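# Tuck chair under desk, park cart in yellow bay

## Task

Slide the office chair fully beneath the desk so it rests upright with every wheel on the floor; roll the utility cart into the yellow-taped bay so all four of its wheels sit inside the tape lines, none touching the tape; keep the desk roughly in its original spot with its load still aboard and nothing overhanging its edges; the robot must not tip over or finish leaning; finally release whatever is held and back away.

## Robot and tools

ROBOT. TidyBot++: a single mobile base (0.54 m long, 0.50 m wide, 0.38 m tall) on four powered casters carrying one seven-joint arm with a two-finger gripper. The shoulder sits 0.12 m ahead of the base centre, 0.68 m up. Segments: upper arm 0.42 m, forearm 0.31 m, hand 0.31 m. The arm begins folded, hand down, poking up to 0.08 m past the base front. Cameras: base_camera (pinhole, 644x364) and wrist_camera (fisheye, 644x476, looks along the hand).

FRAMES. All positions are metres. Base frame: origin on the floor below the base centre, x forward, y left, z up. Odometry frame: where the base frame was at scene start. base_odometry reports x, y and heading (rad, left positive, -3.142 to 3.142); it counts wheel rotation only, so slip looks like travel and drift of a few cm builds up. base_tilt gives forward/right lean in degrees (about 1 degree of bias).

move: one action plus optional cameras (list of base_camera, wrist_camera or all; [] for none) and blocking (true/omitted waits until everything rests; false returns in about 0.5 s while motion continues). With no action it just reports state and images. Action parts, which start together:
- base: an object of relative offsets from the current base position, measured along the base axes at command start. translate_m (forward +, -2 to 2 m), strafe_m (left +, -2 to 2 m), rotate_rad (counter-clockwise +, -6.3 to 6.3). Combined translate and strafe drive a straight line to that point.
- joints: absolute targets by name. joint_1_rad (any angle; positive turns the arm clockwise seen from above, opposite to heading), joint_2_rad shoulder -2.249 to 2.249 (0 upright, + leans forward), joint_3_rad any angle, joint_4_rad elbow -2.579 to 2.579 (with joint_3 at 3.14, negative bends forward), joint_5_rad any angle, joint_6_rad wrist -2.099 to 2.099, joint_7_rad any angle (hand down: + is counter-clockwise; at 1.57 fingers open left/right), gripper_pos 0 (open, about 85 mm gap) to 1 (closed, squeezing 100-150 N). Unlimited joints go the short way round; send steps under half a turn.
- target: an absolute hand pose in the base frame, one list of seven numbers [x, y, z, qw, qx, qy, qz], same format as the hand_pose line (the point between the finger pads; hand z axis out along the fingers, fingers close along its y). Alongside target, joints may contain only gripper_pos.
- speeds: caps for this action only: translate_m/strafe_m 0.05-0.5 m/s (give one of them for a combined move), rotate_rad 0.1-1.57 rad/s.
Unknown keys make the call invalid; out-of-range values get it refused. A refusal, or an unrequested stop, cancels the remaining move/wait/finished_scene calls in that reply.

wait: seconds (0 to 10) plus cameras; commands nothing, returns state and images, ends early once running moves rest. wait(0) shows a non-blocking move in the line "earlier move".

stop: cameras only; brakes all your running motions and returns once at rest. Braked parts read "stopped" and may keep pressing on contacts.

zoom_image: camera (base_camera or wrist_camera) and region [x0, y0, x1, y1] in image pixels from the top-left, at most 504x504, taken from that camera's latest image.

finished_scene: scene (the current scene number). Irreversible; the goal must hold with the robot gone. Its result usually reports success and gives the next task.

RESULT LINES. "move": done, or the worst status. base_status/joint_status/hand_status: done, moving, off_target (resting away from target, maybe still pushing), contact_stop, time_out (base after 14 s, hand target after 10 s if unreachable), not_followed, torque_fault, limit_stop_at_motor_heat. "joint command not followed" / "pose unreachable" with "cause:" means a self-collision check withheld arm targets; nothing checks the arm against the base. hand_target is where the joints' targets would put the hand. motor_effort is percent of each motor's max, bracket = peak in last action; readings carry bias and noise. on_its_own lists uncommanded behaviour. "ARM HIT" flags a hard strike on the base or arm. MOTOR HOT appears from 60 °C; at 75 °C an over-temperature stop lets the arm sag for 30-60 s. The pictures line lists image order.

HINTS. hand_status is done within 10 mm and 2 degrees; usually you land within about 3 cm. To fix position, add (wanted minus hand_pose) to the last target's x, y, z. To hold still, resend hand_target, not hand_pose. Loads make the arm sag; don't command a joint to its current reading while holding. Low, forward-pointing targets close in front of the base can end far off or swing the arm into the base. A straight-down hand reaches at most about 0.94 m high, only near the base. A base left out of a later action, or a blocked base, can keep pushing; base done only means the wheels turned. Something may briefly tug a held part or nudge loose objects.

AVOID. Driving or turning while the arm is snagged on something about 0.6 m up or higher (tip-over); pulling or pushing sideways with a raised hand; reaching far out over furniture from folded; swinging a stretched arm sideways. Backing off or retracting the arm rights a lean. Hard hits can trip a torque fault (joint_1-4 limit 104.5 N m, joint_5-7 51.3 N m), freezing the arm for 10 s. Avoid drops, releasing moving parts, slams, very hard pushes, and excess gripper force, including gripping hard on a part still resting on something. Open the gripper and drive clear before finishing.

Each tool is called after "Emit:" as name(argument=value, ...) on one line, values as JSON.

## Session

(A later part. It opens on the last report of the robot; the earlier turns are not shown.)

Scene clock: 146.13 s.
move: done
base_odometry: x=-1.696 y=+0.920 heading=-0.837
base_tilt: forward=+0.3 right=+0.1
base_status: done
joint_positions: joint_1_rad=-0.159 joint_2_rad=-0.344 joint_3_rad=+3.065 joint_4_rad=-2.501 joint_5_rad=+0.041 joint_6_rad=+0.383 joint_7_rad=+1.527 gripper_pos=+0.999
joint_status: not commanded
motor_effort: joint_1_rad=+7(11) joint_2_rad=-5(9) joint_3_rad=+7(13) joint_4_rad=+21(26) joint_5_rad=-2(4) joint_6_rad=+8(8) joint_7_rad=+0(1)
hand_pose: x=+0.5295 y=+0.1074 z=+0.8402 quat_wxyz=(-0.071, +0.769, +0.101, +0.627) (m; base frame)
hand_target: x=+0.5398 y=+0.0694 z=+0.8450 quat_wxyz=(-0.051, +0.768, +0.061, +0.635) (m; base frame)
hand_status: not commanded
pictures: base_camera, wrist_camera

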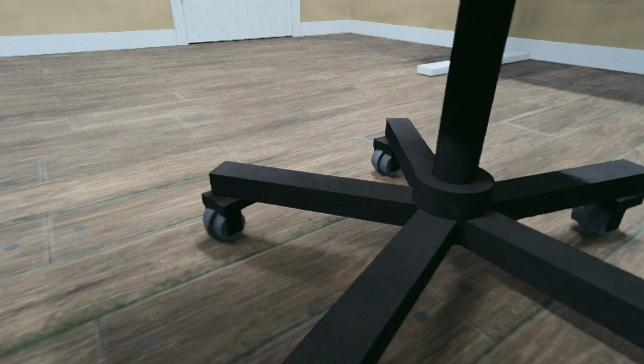

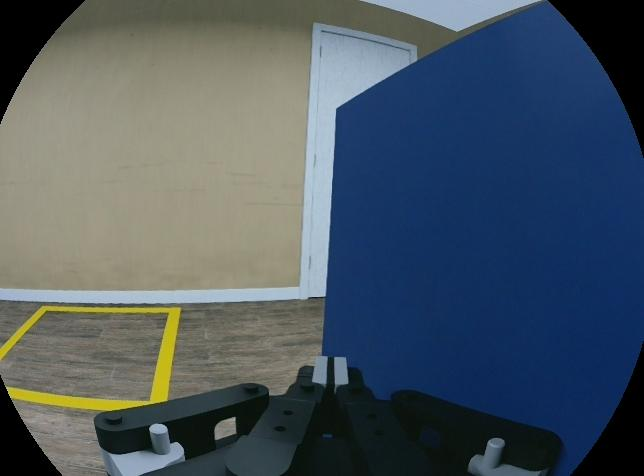

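Emit:
move(joints={"joint_1_rad":-0.9}, cameras=[])

Emit:
move(base={"rotate_rad":-0.8,"translate_m":-0.1}, joints={"joint_6_rad":-0.83}, cameras=[])

Emit:
move(joints={"joint_1_rad":-0.3,"joint_6_rad":-0.5})

Scene clock: 153.83 s.
move: done
base_odometry: x=-1.696 y=+0.920 heading=-0.837
base_tilt: forward=+0.3 right=+0.2
base_status: not commanded
joint_positions: joint_1_rad=-0.889 joint_2_rad=-0.344 joint_3_rad=+3.109 joint_4_rad=-2.501 joint_5_rad=+0.041 joint_6_rad=+0.383 joint_7_rad=+1.527 gripper_pos=+0.999
joint_status: all done
motor_effort: joint_1_rad=+1(8) joint_2_rad=-6(8) joint_3_rad=+0(8) joint_4_rad=+21(22) joint_5_rad=+1(2) joint_6_rad=+7(8) joint_7_rad=+0(1)
hand_pose: x=+0.3701 y=+0.3425 z=+0.8408 quat_wxyz=(-0.283, +0.692, +0.350, +0.564) (m; base frame)
hand_target: x=+0.3694 y=+0.3453 z=+0.8450 quat_wxyz=(-0.289, +0.688, +0.348, +0.568) (m; base frame)
hand_status: not commanded
pictures: none
No camera images: "cameras" was empty.

Scene clock: 155.70 s.
move: done
base_odometry: x=-1.763 y=+0.994 heading=-1.637
base_tilt: forward=+0.3 right=+0.2
base_status: done
joint_positions: joint_1_rad=-0.892 joint_2_rad=-0.342 joint_3_rad=+3.109 joint_4_rad=-2.498 joint_5_rad=+0.041 joint_6_rad=-0.791 joint_7_rad=+1.527 gripper_pos=+0.999
joint_status: all done
motor_effort: joint_1_rad=+1(2) joint_2_rad=-3(10) joint_3_rad=+0(2) joint_4_rad=+16(21) joint_5_rad=+1(1) joint_6_rad=+1(7) joint_7_rad=+0(0)
hand_pose: x=+0.2350 y=+0.1387 z=+0.5991 quat_wxyz=(-0.026, +0.895, +0.436, +0.096) (m; base frame)
hand_target: x=+0.2265 y=+0.1292 z=+0.5961 quat_wxyz=(-0.018, +0.896, +0.437, +0.076) (m; base frame)
hand_status: not commanded
pictures: none
No camera images: "cameras" was empty.

Scene clock: 157.53 s.
move: done
base_odometry: x=-1.763 y=+0.994 heading=-1.637
base_tilt: forward=+0.3 right=+0.2
base_status: not commanded
joint_positions: joint_1_rad=-0.312 joint_2_rad=-0.342 joint_3_rad=+3.109 joint_4_rad=-2.498 joint_5_rad=+0.041 joint_6_rad=-0.546 joint_7_rad=+1.527 gripper_pos=+0.999
joint_status: all done
motor_effort: joint_1_rad=+1(2) joint_2_rad=-3(4) joint_3_rad=+0(1) joint_4_rad=+17(17) joint_5_rad=+1(1) joint_6_rad=+3(4) joint_7_rad=+0(1)
hand_pose: x=+0.3594 y=+0.0794 z=+0.6228 quat_wxyz=(-0.022, +0.962, +0.161, +0.217) (m; base frame)
hand_target: x=+0.3716 y=+0.0802 z=+0.6279 quat_wxyz=(-0.027, +0.959, +0.152, +0.237) (m; base frame)
hand_status: not commanded
pictures: base_camera, wrist_camera

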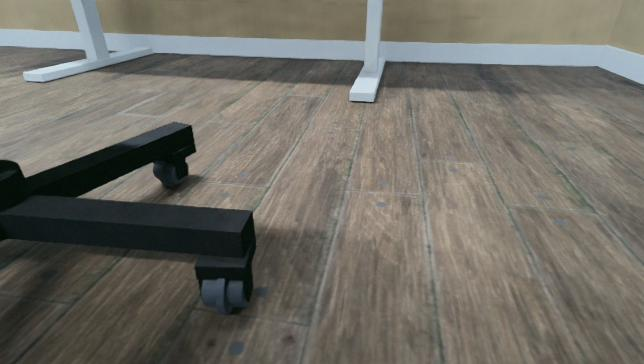

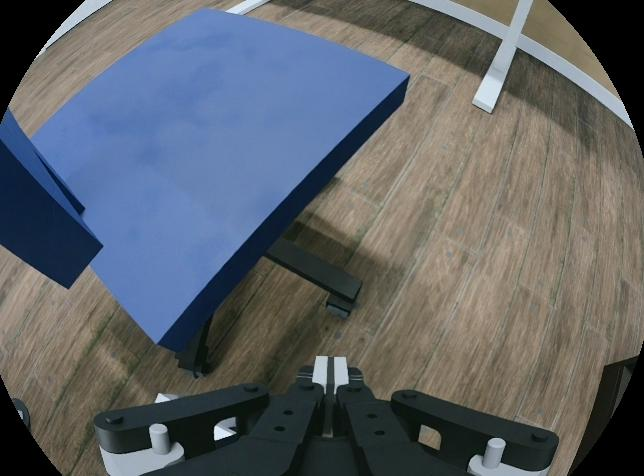

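Emit:
move(base={"rotate_rad":0.83}, joints={"joint_1_rad":0.05,"joint_6_rad":-0.87}, cameras=[])

Emit:
move(base={"strafe_m":0.19})

Emit:
move(base={"translate_m":0.3}, speeds={"translate_m":0.15})

Scene clock: 166.23 s.
move: done
base_odometry: x=-1.763 y=+0.994 heading=-0.807
base_tilt: forward=+0.3 right=+0.2
base_status: done
joint_positions: joint_1_rad=+0.038 joint_2_rad=-0.342 joint_3_rad=+3.109 joint_4_rad=-2.498 joint_5_rad=+0.041 joint_6_rad=-0.829 joint_7_rad=+1.527 gripper_pos=+0.999
joint_status: all done
motor_effort: joint_1_rad=+1(2) joint_2_rad=-1(4) joint_3_rad=+0(1) joint_4_rad=+15(18) joint_5_rad=+1(1) joint_6_rad=+0(4) joint_7_rad=+0(1)
hand_pose: x=+0.2881 y=-0.0103 z=+0.5971 quat_wxyz=(+0.020, +0.997, -0.012, +0.078) (m; base frame)
hand_target: x=+0.2742 y=-0.0123 z=+0.5945 quat_wxyz=(+0.019, +0.998, -0.022, +0.056) (m; base frame)
hand_status: not commanded
pictures: none
No camera images: "cameras" was empty.

Scene clock: 167.67 s.
move: done
base_odometry: x=-1.625 y=+1.126 heading=-0.807
base_tilt: forward=+0.3 right=+0.2
base_status: done
joint_positions: joint_1_rad=+0.039 joint_2_rad=-0.342 joint_3_rad=+3.109 joint_4_rad=-2.498 joint_5_rad=+0.041 joint_6_rad=-0.830 joint_7_rad=+1.527 gripper_pos=+0.999
joint_status: not commanded
motor_effort: joint_1_rad=+1(1) joint_2_rad=-3(3) joint_3_rad=+0(2) joint_4_rad=+16(17) joint_5_rad=+1(2) joint_6_rad=+1(1) joint_7_rad=+0(1)
hand_pose: x=+0.2877 y=-0.0105 z=+0.5970 quat_wxyz=(+0.020, +0.997, -0.013, +0.078) (m; base frame)
hand_target: x=+0.2742 y=-0.0123 z=+0.5945 quat_wxyz=(+0.019, +0.998, -0.022, +0.056) (m; base frame)
hand_status: not commanded
pictures: base_camera, wrist_camera

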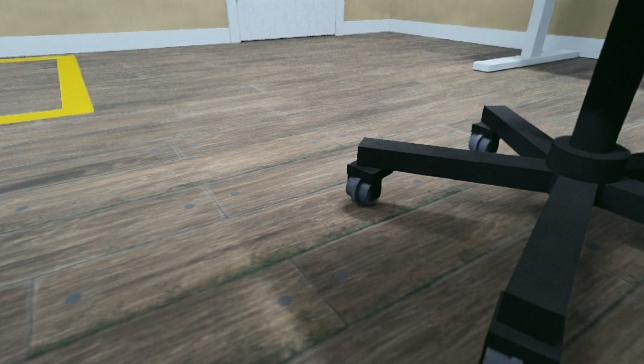

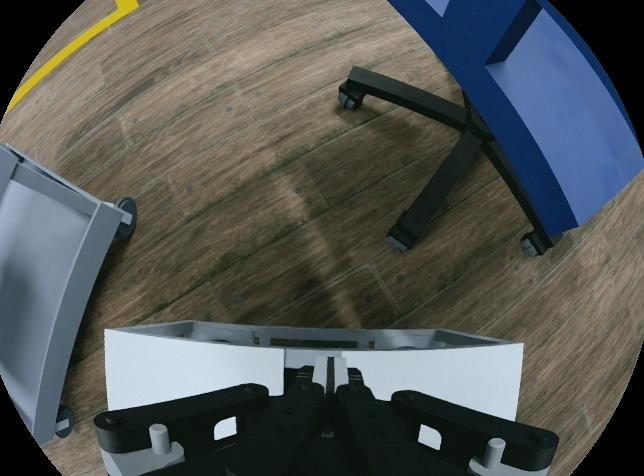

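Scene clock: 170.23 s.
move: done
base_odometry: x=-1.418 y=+0.909 heading=-0.807
base_tilt: forward=+0.3 right=+0.2
base_status: done
joint_positions: joint_1_rad=+0.040 joint_2_rad=-0.340 joint_3_rad=+3.109 joint_4_rad=-2.498 joint_5_rad=+0.041 joint_6_rad=-0.837 joint_7_rad=+1.527 gripper_pos=+0.999
joint_status: not commanded
motor_effort: joint_1_rad=+1(1) joint_2_rad=-1(4) joint_3_rad=+0(1) joint_4_rad=+17(19) joint_5_rad=+1(1) joint_6_rad=+1(1) joint_7_rad=+0(1)
hand_pose: x=+0.2858 y=-0.0106 z=+0.5966 quat_wxyz=(+0.020, +0.997, -0.013, +0.074) (m; base frame)
hand_target: x=+0.2742 y=-0.0123 z=+0.5945 quat_wxyz=(+0.019, +0.998, -0.022, +0.056) (m; base frame)
hand_status: not commanded
pictures: base_camera, wrist_camera

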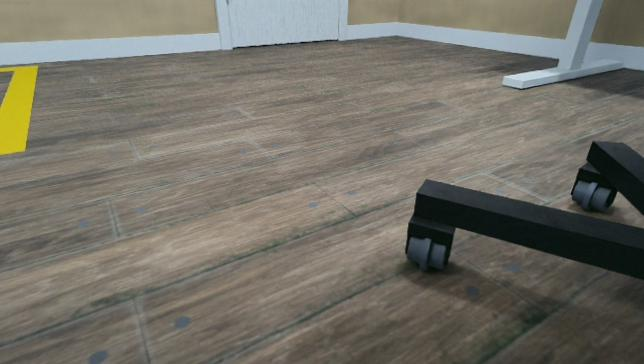

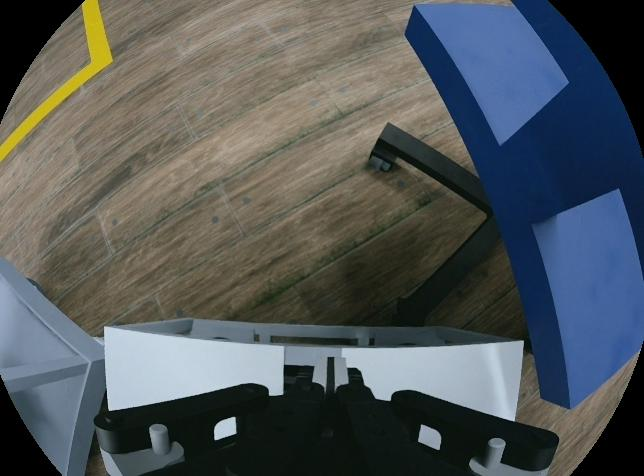

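Emit:
move(base={"translate_m":-0.08}, cameras=[])

Emit:
move(base={"rotate_rad":-0.63})

Scene clock: 175.27 s.
move: done
base_odometry: x=-1.473 y=+0.967 heading=-0.807
base_tilt: forward=+0.3 right=+0.2
base_status: done
joint_positions: joint_1_rad=+0.040 joint_2_rad=-0.343 joint_3_rad=+3.109 joint_4_rad=-2.499 joint_5_rad=+0.041 joint_6_rad=-0.842 joint_7_rad=+1.527 gripper_pos=+0.999
joint_status: not commanded
motor_effort: joint_1_rad=+1(1) joint_2_rad=-2(5) joint_3_rad=+1(1) joint_4_rad=+15(18) joint_5_rad=+1(1) joint_6_rad=+1(2) joint_7_rad=+0(0)
hand_pose: x=+0.2836 y=-0.0107 z=+0.5964 quat_wxyz=(+0.021, +0.997, -0.013, +0.072) (m; base frame)
hand_target: x=+0.2742 y=-0.0123 z=+0.5945 quat_wxyz=(+0.019, +0.998, -0.022, +0.056) (m; base frame)
hand_status: not commanded
pictures: none
No camera images: "cameras" was empty.

Scene clock: 176.87 s.
move: done
base_odometry: x=-1.473 y=+0.967 heading=-1.436
base_tilt: forward=+0.3 right=+0.2
base_status: done
joint_positions: joint_1_rad=+0.041 joint_2_rad=-0.343 joint_3_rad=+3.110 joint_4_rad=-2.499 joint_5_rad=+0.041 joint_6_rad=-0.842 joint_7_rad=+1.527 gripper_pos=+0.999
joint_status: not commanded
motor_effort: joint_1_rad=+1(2) joint_2_rad=-2(3) joint_3_rad=+0(1) joint_4_rad=+15(17) joint_5_rad=+1(2) joint_6_rad=+1(1) joint_7_rad=+0(1)
hand_pose: x=+0.2836 y=-0.0110 z=+0.5964 quat_wxyz=(+0.021, +0.997, -0.014, +0.072) (m; base frame)
hand_target: x=+0.2742 y=-0.0123 z=+0.5945 quat_wxyz=(+0.019, +0.998, -0.022, +0.056) (m; base frame)
hand_status: not commanded
pictures: base_camera, wrist_camera

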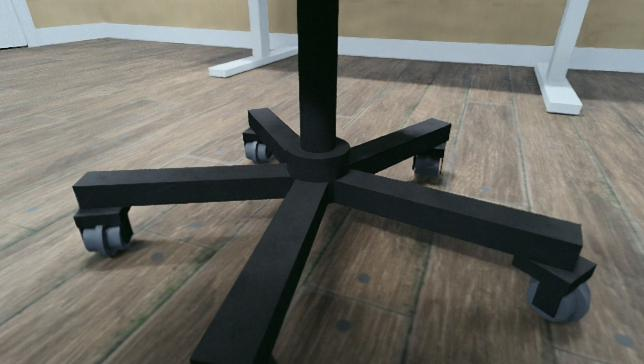

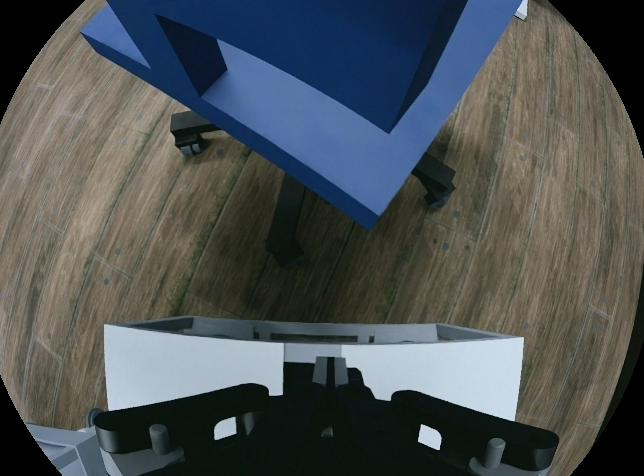

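Emit:
move(base={"rotate_rad":-0.25,"translate_m":0.17}, cameras=[])

Emit:
move(base={"strafe_m":0.1,"translate_m":0.1}, speeds={"strafe_m":0.15})

Emit:
move(base={"translate_m":0.4}, speeds={"translate_m":0.15})

Scene clock: 184.07 s.
move: done
base_odometry: x=-1.450 y=+0.798 heading=-1.687
base_tilt: forward=+0.3 right=+0.2
base_status: done
joint_positions: joint_1_rad=+0.045 joint_2_rad=-0.342 joint_3_rad=+3.110 joint_4_rad=-2.491 joint_5_rad=+0.041 joint_6_rad=-0.865 joint_7_rad=+1.528 gripper_pos=+0.999
joint_status: not commanded
motor_effort: joint_1_rad=+1(2) joint_2_rad=-2(10) joint_3_rad=+0(1) joint_4_rad=+16(32) joint_5_rad=+1(2) joint_6_rad=+1(15) joint_7_rad=+0(3)
hand_pose: x=+0.2802 y=-0.0118 z=+0.5976 quat_wxyz=(+0.021, +0.998, -0.016, +0.064) (m; base frame)
hand_target: x=+0.2742 y=-0.0123 z=+0.5945 quat_wxyz=(+0.019, +0.998, -0.022, +0.056) (m; base frame)
hand_status: not commanded
pictures: none
No camera images: "cameras" was empty.

Scene clock: 185.60 s.
move: done
base_odometry: x=-1.363 y=+0.687 heading=-1.687
base_tilt: forward=+0.3 right=+0.2
base_status: done
joint_positions: joint_1_rad=+0.045 joint_2_rad=-0.342 joint_3_rad=+3.110 joint_4_rad=-2.492 joint_5_rad=+0.041 joint_6_rad=-0.865 joint_7_rad=+1.528 gripper_pos=+0.999
joint_status: not commanded
motor_effort: joint_1_rad=+1(1) joint_2_rad=-2(3) joint_3_rad=+0(1) joint_4_rad=+16(17) joint_5_rad=+1(2) joint_6_rad=+1(1) joint_7_rad=+0(1)
hand_pose: x=+0.2799 y=-0.0118 z=+0.5975 quat_wxyz=(+0.021, +0.998, -0.016, +0.063) (m; base frame)
hand_target: x=+0.2742 y=-0.0123 z=+0.5945 quat_wxyz=(+0.019, +0.998, -0.022, +0.056) (m; base frame)
hand_status: not commanded
pictures: base_camera, wrist_camera

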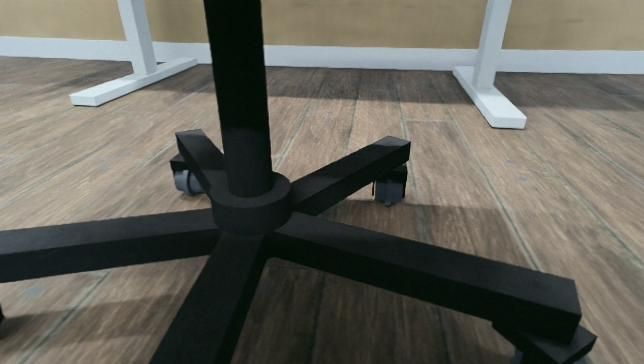

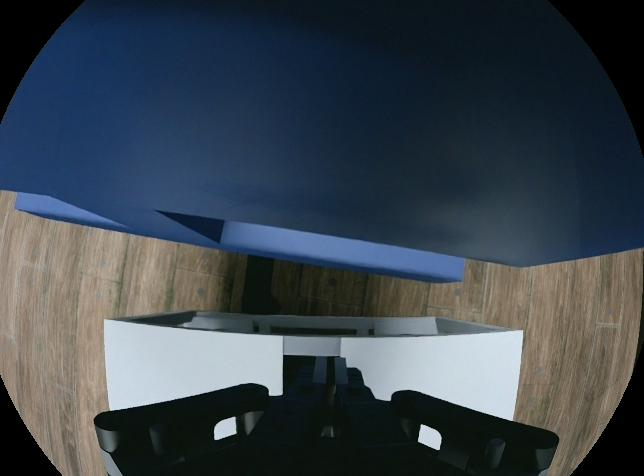

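Scene clock: 188.90 s.
move: done
base_odometry: x=-1.409 y=+0.290 heading=-1.687
base_tilt: forward=+0.3 right=+0.2
base_status: done
joint_positions: joint_1_rad=+0.045 joint_2_rad=-0.342 joint_3_rad=+3.110 joint_4_rad=-2.497 joint_5_rad=+0.041 joint_6_rad=-0.865 joint_7_rad=+1.528 gripper_pos=+0.999
joint_status: not commanded
motor_effort: joint_1_rad=+1(1) joint_2_rad=-1(3) joint_3_rad=+1(1) joint_4_rad=+15(19) joint_5_rad=+1(1) joint_6_rad=+0(3) joint_7_rad=+0(1)
hand_pose: x=+0.2773 y=-0.0118 z=+0.5958 quat_wxyz=(+0.021, +0.998, -0.016, +0.061) (m; base frame)
hand_target: x=+0.2742 y=-0.0123 z=+0.5945 quat_wxyz=(+0.019, +0.998, -0.022, +0.056) (m; base frame)
hand_status: not commanded
pictures: base_camera, wrist_camera

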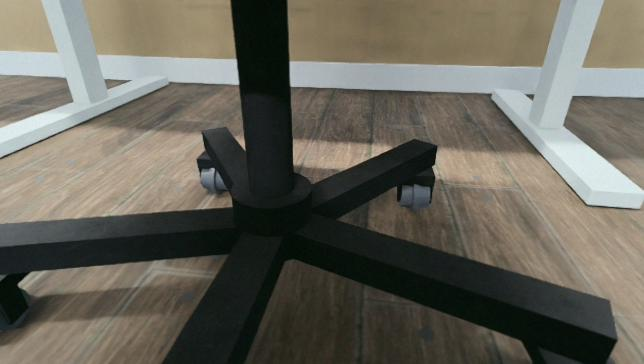

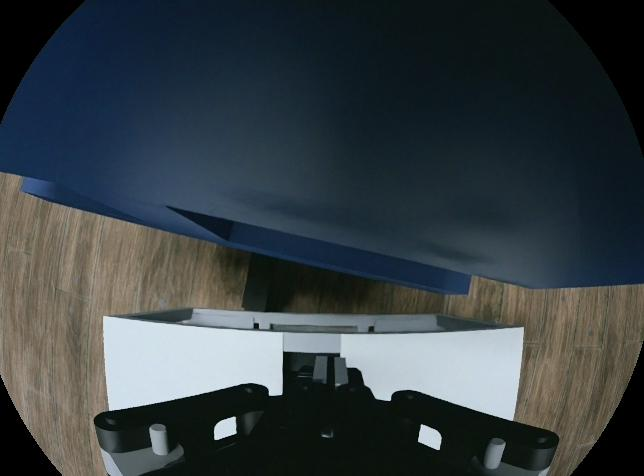

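Emit:
move(base={"translate_m":0.25,"rotate_rad":-0.08}, speeds={"translate_m":0.1})

Scene clock: 194.47 s.
move: done
base_odometry: x=-1.438 y=+0.041 heading=-1.768
base_tilt: forward=+0.3 right=+0.2
base_status: done
joint_positions: joint_1_rad=+0.045 joint_2_rad=-0.341 joint_3_rad=+3.110 joint_4_rad=-2.497 joint_5_rad=+0.041 joint_6_rad=-0.865 joint_7_rad=+1.528 gripper_pos=+0.999
joint_status: not commanded
motor_effort: joint_1_rad=+1(2) joint_2_rad=-2(3) joint_3_rad=+0(1) joint_4_rad=+16(17) joint_5_rad=+1(1) joint_6_rad=+0(1) joint_7_rad=+0(1)
hand_pose: x=+0.2773 y=-0.0118 z=+0.5958 quat_wxyz=(+0.021, +0.998, -0.016, +0.060) (m; base frame)
hand_target: x=+0.2742 y=-0.0123 z=+0.5945 quat_wxyz=(+0.019, +0.998, -0.022, +0.056) (m; base frame)
hand_status: not commanded
pictures: base_camera, wrist_camera

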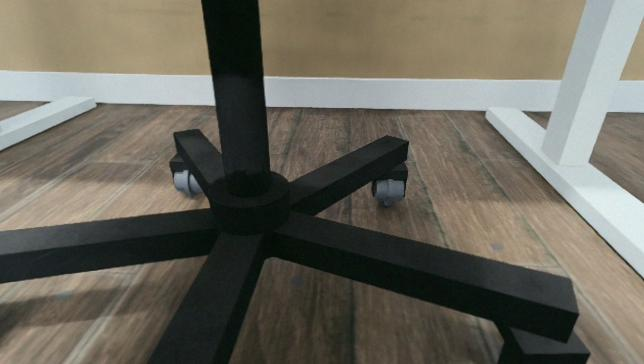

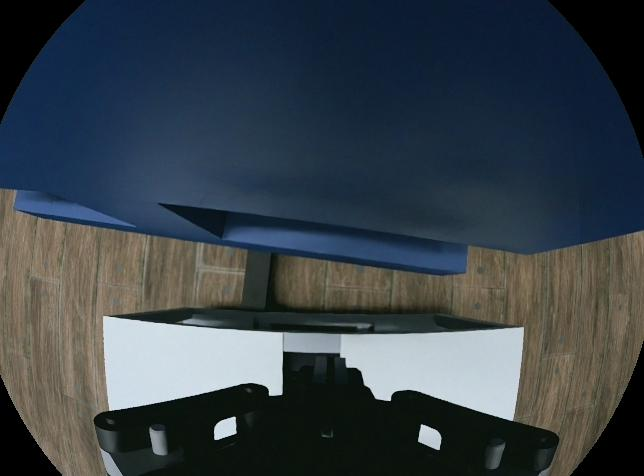

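Emit:
move(base={"translate_m":0.1}, speeds={"translate_m":0.07}, cameras=[])

Emit:
move(base={"translate_m":-0.5}, joints={"joint_6_rad":0.3})

Scene clock: 198.50 s.
move: done
base_odometry: x=-1.457 y=-0.057 heading=-1.767
base_tilt: forward=+0.3 right=+0.2
base_status: done
joint_positions: joint_1_rad=+0.045 joint_2_rad=-0.341 joint_3_rad=+3.110 joint_4_rad=-2.497 joint_5_rad=+0.041 joint_6_rad=-0.865 joint_7_rad=+1.528 gripper_pos=+0.999
joint_status: not commanded
motor_effort: joint_1_rad=+1(1) joint_2_rad=-2(3) joint_3_rad=+0(1) joint_4_rad=+16(17) joint_5_rad=+1(1) joint_6_rad=+0(1) joint_7_rad=+0(1)
hand_pose: x=+0.2773 y=-0.0118 z=+0.5958 quat_wxyz=(+0.021, +0.998, -0.016, +0.060) (m; base frame)
hand_target: x=+0.2742 y=-0.0123 z=+0.5945 quat_wxyz=(+0.019, +0.998, -0.022, +0.056) (m; base frame)
hand_status: not commanded
pictures: none
No camera images: "cameras" was empty.

Scene clock: 200.97 s.
move: done
base_odometry: x=-1.360 y=+0.434 heading=-1.767
base_tilt: forward=+0.3 right=+0.2
base_status: done
joint_positions: joint_1_rad=+0.045 joint_2_rad=-0.340 joint_3_rad=+3.110 joint_4_rad=-2.498 joint_5_rad=+0.041 joint_6_rad=+0.255 joint_7_rad=+1.528 gripper_pos=+0.999
joint_status: all done
motor_effort: joint_1_rad=+1(2) joint_2_rad=-6(8) joint_3_rad=+0(1) joint_4_rad=+20(24) joint_5_rad=+0(1) joint_6_rad=+7(11) joint_7_rad=+0(1)
hand_pose: x=+0.5343 y=-0.0006 z=+0.8023 quat_wxyz=(+0.004, +0.815, -0.001, +0.580) (m; base frame)
hand_target: x=+0.5381 y=-0.0041 z=+0.8147 quat_wxyz=(+0.004, +0.802, -0.006, +0.598) (m; base frame)
hand_status: not commanded
pictures: base_camera, wrist_camera

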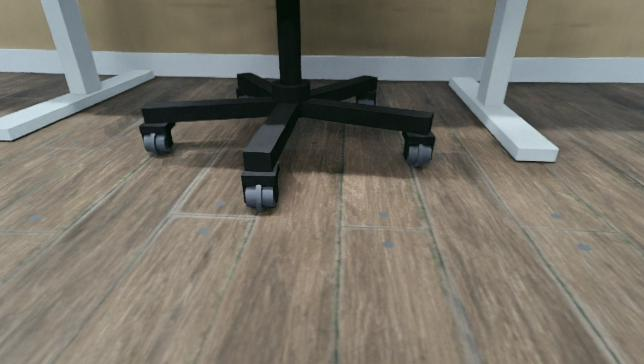

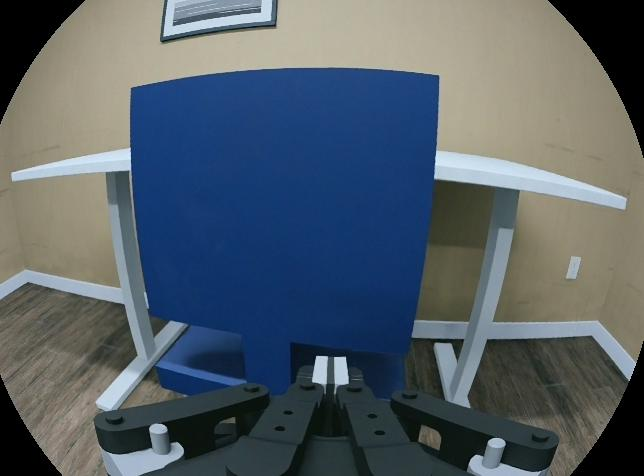

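Emit:
move(base={"translate_m":0.4}, speeds={"translate_m":0.2})

Emit:
move(base={"translate_m":0.06}, speeds={"translate_m":0.06})

Scene clock: 208.30 s.
move: done
base_odometry: x=-1.438 y=+0.042 heading=-1.767
base_tilt: forward=+0.3 right=+0.2
base_status: done
joint_positions: joint_1_rad=+0.036 joint_2_rad=-0.368 joint_3_rad=+3.098 joint_4_rad=-2.537 joint_5_rad=+0.041 joint_6_rad=+0.254 joint_7_rad=+1.528 gripper_pos=+0.999
joint_status: not commanded
motor_effort: joint_1_rad=+4(6) joint_2_rad=-2(11) joint_3_rad=+3(5) joint_4_rad=+27(36) joint_5_rad=+0(2) joint_6_rad=+11(15) joint_7_rad=+0(1)
hand_pose: x=+0.5199 y=+0.0079 z=+0.7919 quat_wxyz=(+0.000, +0.818, +0.008, +0.575) (m; base frame)
hand_target: x=+0.5381 y=-0.0041 z=+0.8147 quat_wxyz=(+0.004, +0.802, -0.006, +0.598) (m; base frame)
hand_status: not commanded
pictures: base_camera, wrist_camera

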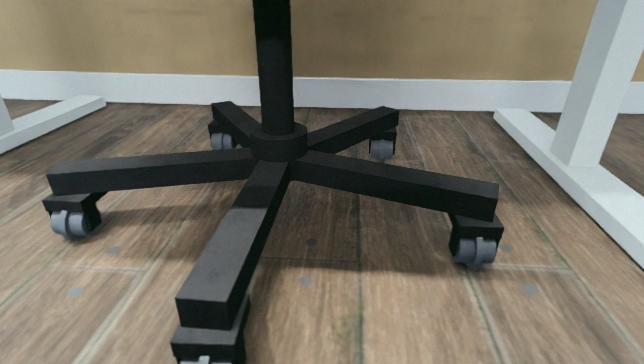

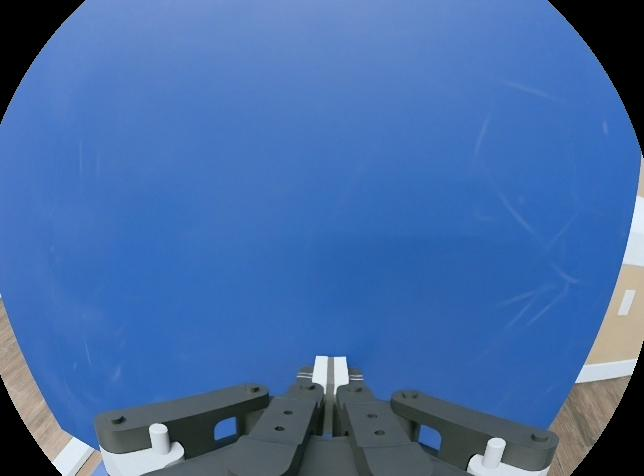

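Scene clock: 211.43 s.
move: time_out
base_odometry: x=-1.449 y=-0.014 heading=-1.769
base_tilt: forward=+0.2 right=+0.2
base_status: translate_m time_out (by the wheels' count: +0.056 of +0.060)
joint_positions: joint_1_rad=+0.047 joint_2_rad=-0.470 joint_3_rad=+3.104 joint_4_rad=-2.609 joint_5_rad=+0.041 joint_6_rad=+0.254 joint_7_rad=+1.528 gripper_pos=+0.999
joint_status: not commanded
motor_effort: joint_1_rad=+1(6) joint_2_rad=+22(28) joint_3_rad=+2(6) joint_4_rad=+43(48) joint_5_rad=+1(2) joint_6_rad=+16(17) joint_7_rad=+0(1)
hand_pose: x=+0.4890 y=+0.0016 z=+0.7906 quat_wxyz=(+0.006, +0.810, +0.002, +0.587) (m; base frame)
hand_target: x=+0.5381 y=-0.0041 z=+0.8147 quat_wxyz=(+0.004, +0.802, -0.006, +0.598) (m; base frame)
hand_status: not commanded
pictures: base_camera, wrist_camera

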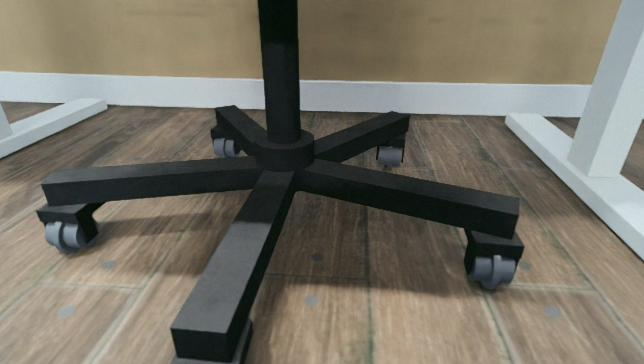

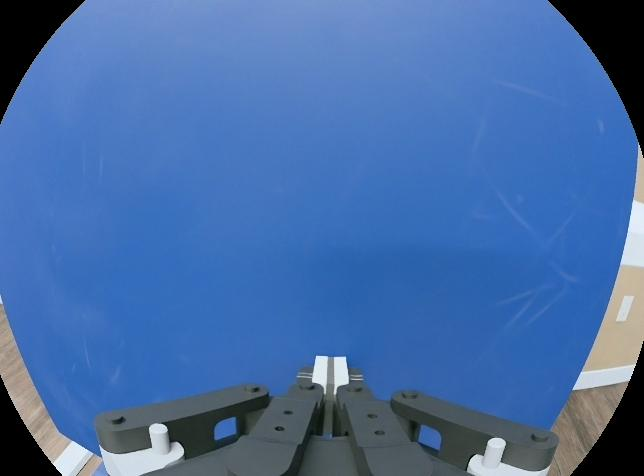

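Emit:
move(base={"translate_m":-0.5}, speeds={"translate_m":0.3}, cameras=["wrist_camera"])

Emit:
move(base={"strafe_m":-0.55}, joints={"joint_6_rad":-0.1}, cameras=[])

Emit:
move(base={"rotate_rad":2.16})

Scene clock: 216.43 s.
move: done
base_odometry: x=-1.350 y=+0.477 heading=-1.768
base_tilt: forward=+0.3 right=+0.2
base_status: done
joint_positions: joint_1_rad=+0.047 joint_2_rad=-0.335 joint_3_rad=+3.107 joint_4_rad=-2.489 joint_5_rad=+0.041 joint_6_rad=+0.279 joint_7_rad=+1.528 gripper_pos=+0.999
joint_status: not commanded
motor_effort: joint_1_rad=+1(3) joint_2_rad=-7(23) joint_3_rad=+0(3) joint_4_rad=+19(40) joint_5_rad=+1(1) joint_6_rad=+8(15) joint_7_rad=-1(1)
hand_pose: x=+0.5397 y=+0.0005 z=+0.8127 quat_wxyz=(+0.003, +0.806, +0.000, +0.592) (m; base frame)
hand_target: x=+0.5381 y=-0.0041 z=+0.8147 quat_wxyz=(+0.004, +0.802, -0.006, +0.598) (m; base frame)
hand_status: not commanded
pictures: wrist_camera

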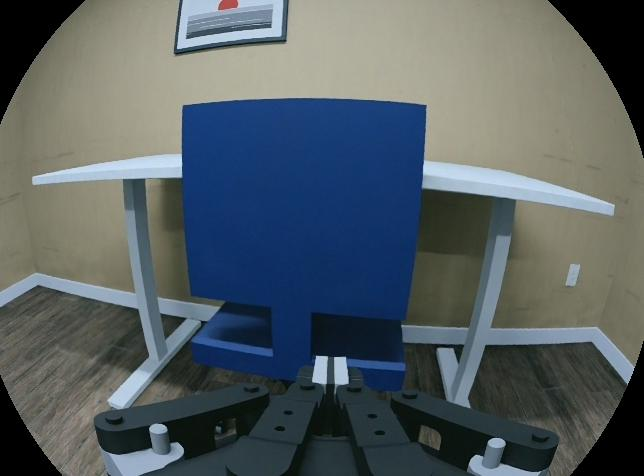

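Scene clock: 218.87 s.
move: done
base_odometry: x=-1.890 y=+0.585 heading=-1.769
base_tilt: forward=+0.3 right=+0.2
base_status: done
joint_positions: joint_1_rad=+0.047 joint_2_rad=-0.335 joint_3_rad=+3.109 joint_4_rad=-2.498 joint_5_rad=+0.041 joint_6_rad=-0.074 joint_7_rad=+1.528 gripper_pos=+0.999
joint_status: all done
motor_effort: joint_1_rad=+1(2) joint_2_rad=-5(7) joint_3_rad=+0(3) joint_4_rad=+20(22) joint_5_rad=+1(1) joint_6_rad=+6(8) joint_7_rad=+0(0)
hand_pose: x=+0.4858 y=-0.0052 z=+0.7112 quat_wxyz=(+0.009, +0.899, -0.006, +0.437) (m; base frame)
hand_target: x=+0.4799 y=-0.0083 z=+0.7057 quat_wxyz=(+0.010, +0.904, -0.012, +0.427) (m; base frame)
hand_status: not commanded
pictures: none
No camera images: "cameras" was empty.

Scene clock: 221.53 s.
move: done
base_odometry: x=-1.890 y=+0.585 heading=+0.391
base_tilt: forward=+0.3 right=+0.2
base_status: done
joint_positions: joint_1_rad=+0.047 joint_2_rad=-0.335 joint_3_rad=+3.109 joint_4_rad=-2.498 joint_5_rad=+0.041 joint_6_rad=-0.074 joint_7_rad=+1.528 gripper_pos=+0.999
joint_status: not commanded
motor_effort: joint_1_rad=+1(2) joint_2_rad=-6(7) joint_3_rad=+0(1) joint_4_rad=+19(20) joint_5_rad=+0(1) joint_6_rad=+6(6) joint_7_rad=+0(1)
hand_pose: x=+0.4858 y=-0.0052 z=+0.7112 quat_wxyz=(+0.009, +0.899, -0.006, +0.437) (m; base frame)
hand_target: x=+0.4799 y=-0.0083 z=+0.7057 quat_wxyz=(+0.010, +0.904, -0.012, +0.427) (m; base frame)
hand_status: not commanded
pictures: base_camera, wrist_camera

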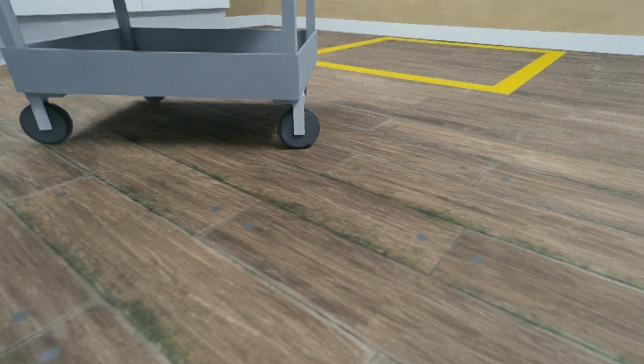

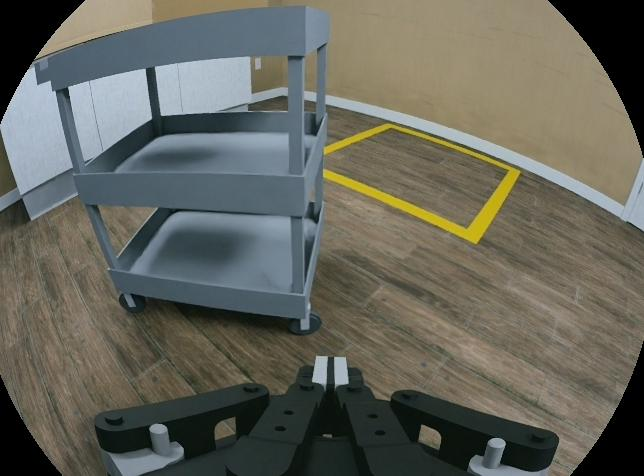

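Emit:
move(base={"rotate_rad":-0.571}, joints={"joint_1_rad":1.57,"joint_6_rad":-0.85}, cameras=[])

Emit:
move(base={"strafe_m":0.97}, cameras=["base_camera"])

Emit:
move(base={"translate_m":0.5}, speeds={"translate_m":0.12}, cameras=["base_camera"])

Scene clock: 235.17 s.
move: done
base_odometry: x=-1.890 y=+0.585 heading=-0.179
base_tilt: forward=+0.3 right=+0.2
base_status: done
joint_positions: joint_1_rad=+1.558 joint_2_rad=-0.335 joint_3_rad=+3.110 joint_4_rad=-2.498 joint_5_rad=+0.041 joint_6_rad=-0.807 joint_7_rad=+1.528 gripper_pos=+0.999
joint_status: all done
motor_effort: joint_1_rad=+1(2) joint_2_rad=-1(7) joint_3_rad=+0(2) joint_4_rad=+15(20) joint_5_rad=+1(1) joint_6_rad=+1(7) joint_7_rad=+0(1)
hand_pose: x=+0.1176 y=-0.1756 z=+0.5971 quat_wxyz=(+0.074, +0.714, -0.695, +0.049) (m; base frame)
hand_target: x=+0.1149 y=-0.1618 z=+0.5953 quat_wxyz=(+0.059, +0.708, -0.703, +0.035) (m; base frame)
hand_status: not commanded
pictures: none
No camera images: "cameras" was empty.

Scene clock: 238.43 s.
move: done
base_odometry: x=-1.717 y=+1.539 heading=-0.180
base_tilt: forward=+0.3 right=+0.2
base_status: done
joint_positions: joint_1_rad=+1.559 joint_2_rad=-0.336 joint_3_rad=+3.110 joint_4_rad=-2.498 joint_5_rad=+0.041 joint_6_rad=-0.815 joint_7_rad=+1.528 gripper_pos=+0.999
joint_status: not commanded
motor_effort: joint_1_rad=+1(1) joint_2_rad=-2(5) joint_3_rad=+0(1) joint_4_rad=+15(17) joint_5_rad=+1(1) joint_6_rad=+1(2) joint_7_rad=+0(1)
hand_pose: x=+0.1174 y=-0.1730 z=+0.5968 quat_wxyz=(+0.071, +0.714, -0.695, +0.046) (m; base frame)
hand_target: x=+0.1149 y=-0.1618 z=+0.5953 quat_wxyz=(+0.059, +0.708, -0.703, +0.035) (m; base frame)
hand_status: not commanded
pictures: base_camera

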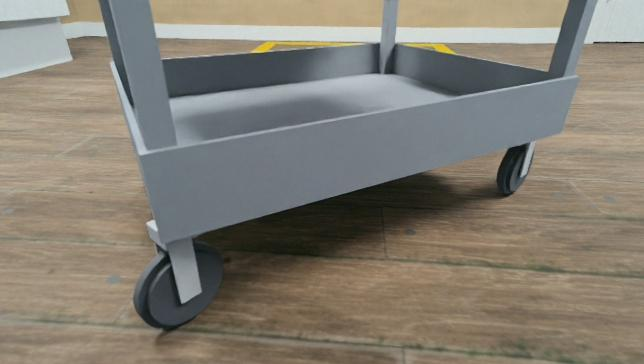

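Scene clock: 243.20 s.
move: done
base_odometry: x=-1.225 y=+1.450 heading=-0.180
base_tilt: forward=+0.3 right=+0.2
base_status: done
joint_positions: joint_1_rad=+1.560 joint_2_rad=-0.336 joint_3_rad=+3.110 joint_4_rad=-2.498 joint_5_rad=+0.041 joint_6_rad=-0.816 joint_7_rad=+1.528 gripper_pos=+0.999
joint_status: not commanded
motor_effort: joint_1_rad=+1(2) joint_2_rad=-2(3) joint_3_rad=+1(1) joint_4_rad=+15(17) joint_5_rad=+1(2) joint_6_rad=+1(1) joint_7_rad=+0(1)
hand_pose: x=+0.1171 y=-0.1729 z=+0.5967 quat_wxyz=(+0.071, +0.713, -0.696, +0.046) (m; base frame)
hand_target: x=+0.1149 y=-0.1618 z=+0.5953 quat_wxyz=(+0.059, +0.708, -0.703, +0.035) (m; base frame)
hand_status: not commanded
pictures: base_camera

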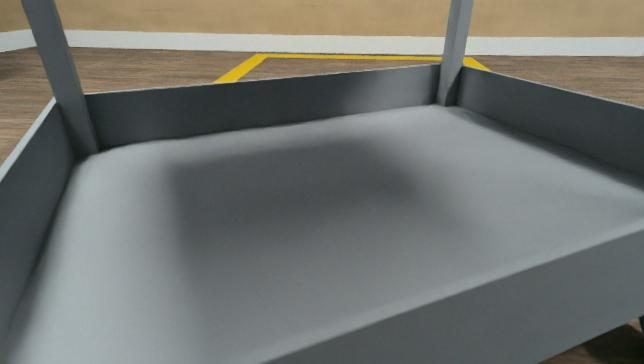

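Emit:
move(base={"translate_m":0.75}, speeds={"translate_m":0.15})

Scene clock: 250.17 s.
move: done
base_odometry: x=-0.487 y=+1.316 heading=-0.180
base_tilt: forward=+0.3 right=+0.2
base_status: done
joint_positions: joint_1_rad=+1.560 joint_2_rad=-0.336 joint_3_rad=+3.110 joint_4_rad=-2.498 joint_5_rad=+0.041 joint_6_rad=-0.816 joint_7_rad=+1.528 gripper_pos=+0.999
joint_status: not commanded
motor_effort: joint_1_rad=+1(1) joint_2_rad=-2(3) joint_3_rad=+0(1) joint_4_rad=+15(17) joint_5_rad=+1(2) joint_6_rad=+0(1) joint_7_rad=+0(1)
hand_pose: x=+0.1170 y=-0.1729 z=+0.5967 quat_wxyz=(+0.071, +0.713, -0.696, +0.046) (m; base frame)
hand_target: x=+0.1149 y=-0.1618 z=+0.5953 quat_wxyz=(+0.059, +0.708, -0.703, +0.035) (m; base frame)
hand_status: not commanded
pictures: base_camera, wrist_camera

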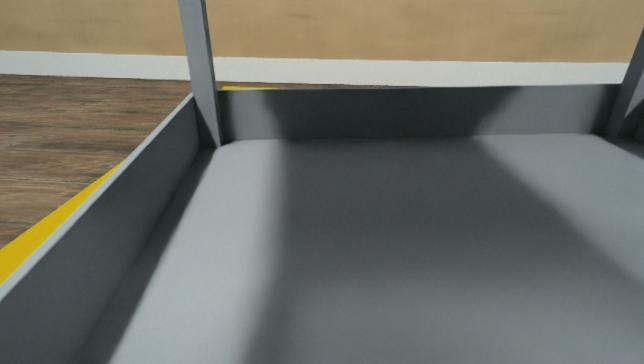

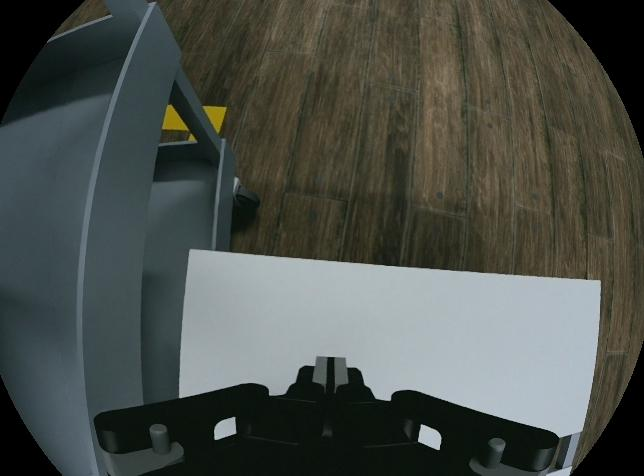

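Emit:
move(base={"rotate_rad":0.3,"translate_m":0.06}, speeds={"rotate_rad":0.3,"translate_m":0.1}, cameras=[])

Emit:
move(base={"translate_m":0.3}, speeds={"translate_m":0.12})

Scene clock: 256.60 s.
move: done
base_odometry: x=-0.427 y=+1.305 heading=+0.121
base_tilt: forward=+0.3 right=+0.2
base_status: done
joint_positions: joint_1_rad=+1.561 joint_2_rad=-0.336 joint_3_rad=+3.111 joint_4_rad=-2.498 joint_5_rad=+0.041 joint_6_rad=-0.816 joint_7_rad=+1.528 gripper_pos=+0.999
joint_status: not commanded
motor_effort: joint_1_rad=+1(2) joint_2_rad=-3(4) joint_3_rad=+0(2) joint_4_rad=+16(17) joint_5_rad=+1(2) joint_6_rad=+0(1) joint_7_rad=+0(1)
hand_pose: x=+0.1168 y=-0.1728 z=+0.5967 quat_wxyz=(+0.071, +0.713, -0.696, +0.045) (m; base frame)
hand_target: x=+0.1149 y=-0.1618 z=+0.5953 quat_wxyz=(+0.059, +0.708, -0.703, +0.035) (m; base frame)
hand_status: not commanded
pictures: none
No camera images: "cameras" was empty.

Scene clock: 259.70 s.
move: done
base_odometry: x=-0.130 y=+1.341 heading=+0.121
base_tilt: forward=+0.3 right=+0.2
base_status: done
joint_positions: joint_1_rad=+1.561 joint_2_rad=-0.336 joint_3_rad=+3.111 joint_4_rad=-2.498 joint_5_rad=+0.041 joint_6_rad=-0.816 joint_7_rad=+1.528 gripper_pos=+0.999
joint_status: not commanded
motor_effort: joint_1_rad=+1(1) joint_2_rad=-2(3) joint_3_rad=-1(2) joint_4_rad=+15(17) joint_5_rad=+1(2) joint_6_rad=+1(1) joint_7_rad=+0(1)
hand_pose: x=+0.1167 y=-0.1727 z=+0.5967 quat_wxyz=(+0.071, +0.713, -0.697, +0.045) (m; base frame)
hand_target: x=+0.1149 y=-0.1618 z=+0.5953 quat_wxyz=(+0.059, +0.708, -0.703, +0.035) (m; base frame)
hand_status: not commanded
pictures: base_camera, wrist_camera

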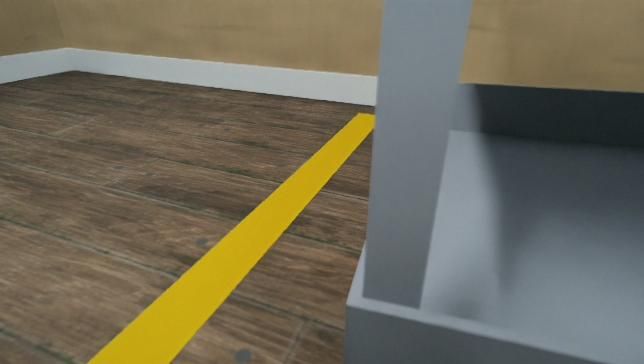

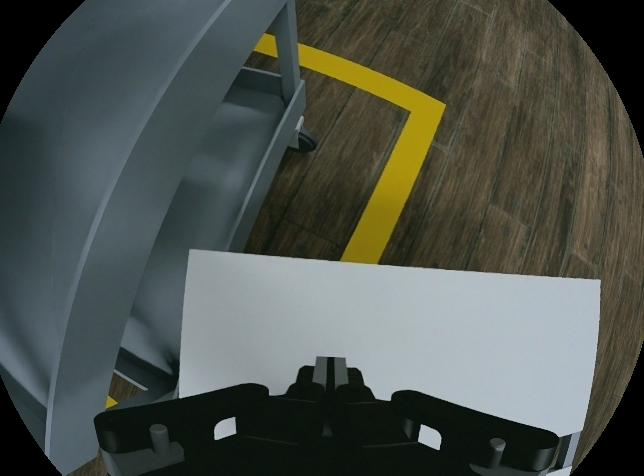

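Emit:
move(base={"translate_m":-0.45,"strafe_m":-0.1}, joints={"joint_1_rad":0.05}, cameras=[])

Emit:
move(base={"rotate_rad":-0.3}, joints={"joint_6_rad":0.0})

Scene clock: 265.10 s.
move: done
base_odometry: x=-0.564 y=+1.188 heading=+0.121
base_tilt: forward=+0.3 right=+0.2
base_status: done
joint_positions: joint_1_rad=+0.062 joint_2_rad=-0.336 joint_3_rad=+3.111 joint_4_rad=-2.498 joint_5_rad=+0.041 joint_6_rad=-0.817 joint_7_rad=+1.528 gripper_pos=+0.999
joint_status: all done
motor_effort: joint_1_rad=+1(2) joint_2_rad=-2(3) joint_3_rad=+1(2) joint_4_rad=+16(17) joint_5_rad=+1(2) joint_6_rad=+0(1) joint_7_rad=+0(1)
hand_pose: x=+0.2911 y=-0.0146 z=+0.5967 quat_wxyz=(+0.021, +0.996, -0.024, +0.081) (m; base frame)
hand_target: x=+0.2804 y=-0.0123 z=+0.5953 quat_wxyz=(+0.019, +0.997, -0.022, +0.066) (m; base frame)
hand_status: not commanded
pictures: none
No camera images: "cameras" was empty.

Scene clock: 266.63 s.
move: done
base_odometry: x=-0.564 y=+1.187 heading=-0.178
base_tilt: forward=+0.3 right=+0.2
base_status: done
joint_positions: joint_1_rad=+0.059 joint_2_rad=-0.336 joint_3_rad=+3.111 joint_4_rad=-2.495 joint_5_rad=+0.041 joint_6_rad=-0.042 joint_7_rad=+1.528 gripper_pos=+0.999
joint_status: all done
motor_effort: joint_1_rad=+1(2) joint_2_rad=-6(6) joint_3_rad=+0(1) joint_4_rad=+20(20) joint_5_rad=+1(2) joint_6_rad=+6(7) joint_7_rad=+0(1)
hand_pose: x=+0.4927 y=-0.0102 z=+0.7209 quat_wxyz=(+0.012, +0.891, -0.012, +0.453) (m; base frame)
hand_target: x=+0.4985 y=-0.0074 z=+0.7306 quat_wxyz=(+0.009, +0.882, -0.011, +0.471) (m; base frame)
hand_status: not commanded
pictures: base_camera, wrist_camera

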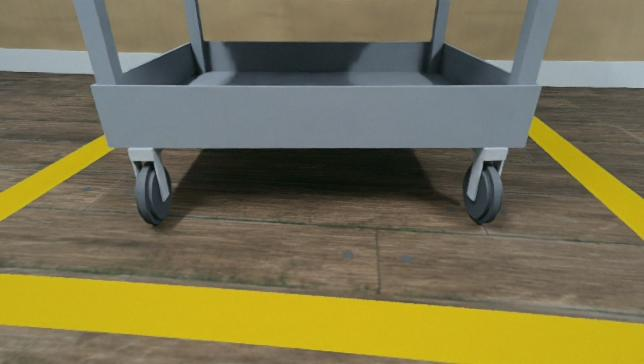

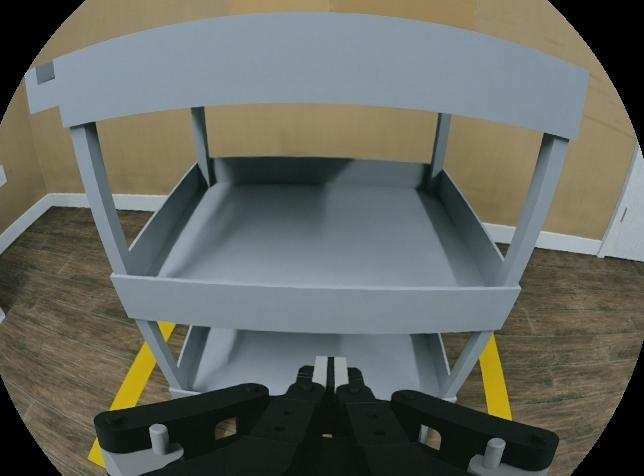

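Emit:
finished_scene(scene=2)

The scene is finished: the task was done.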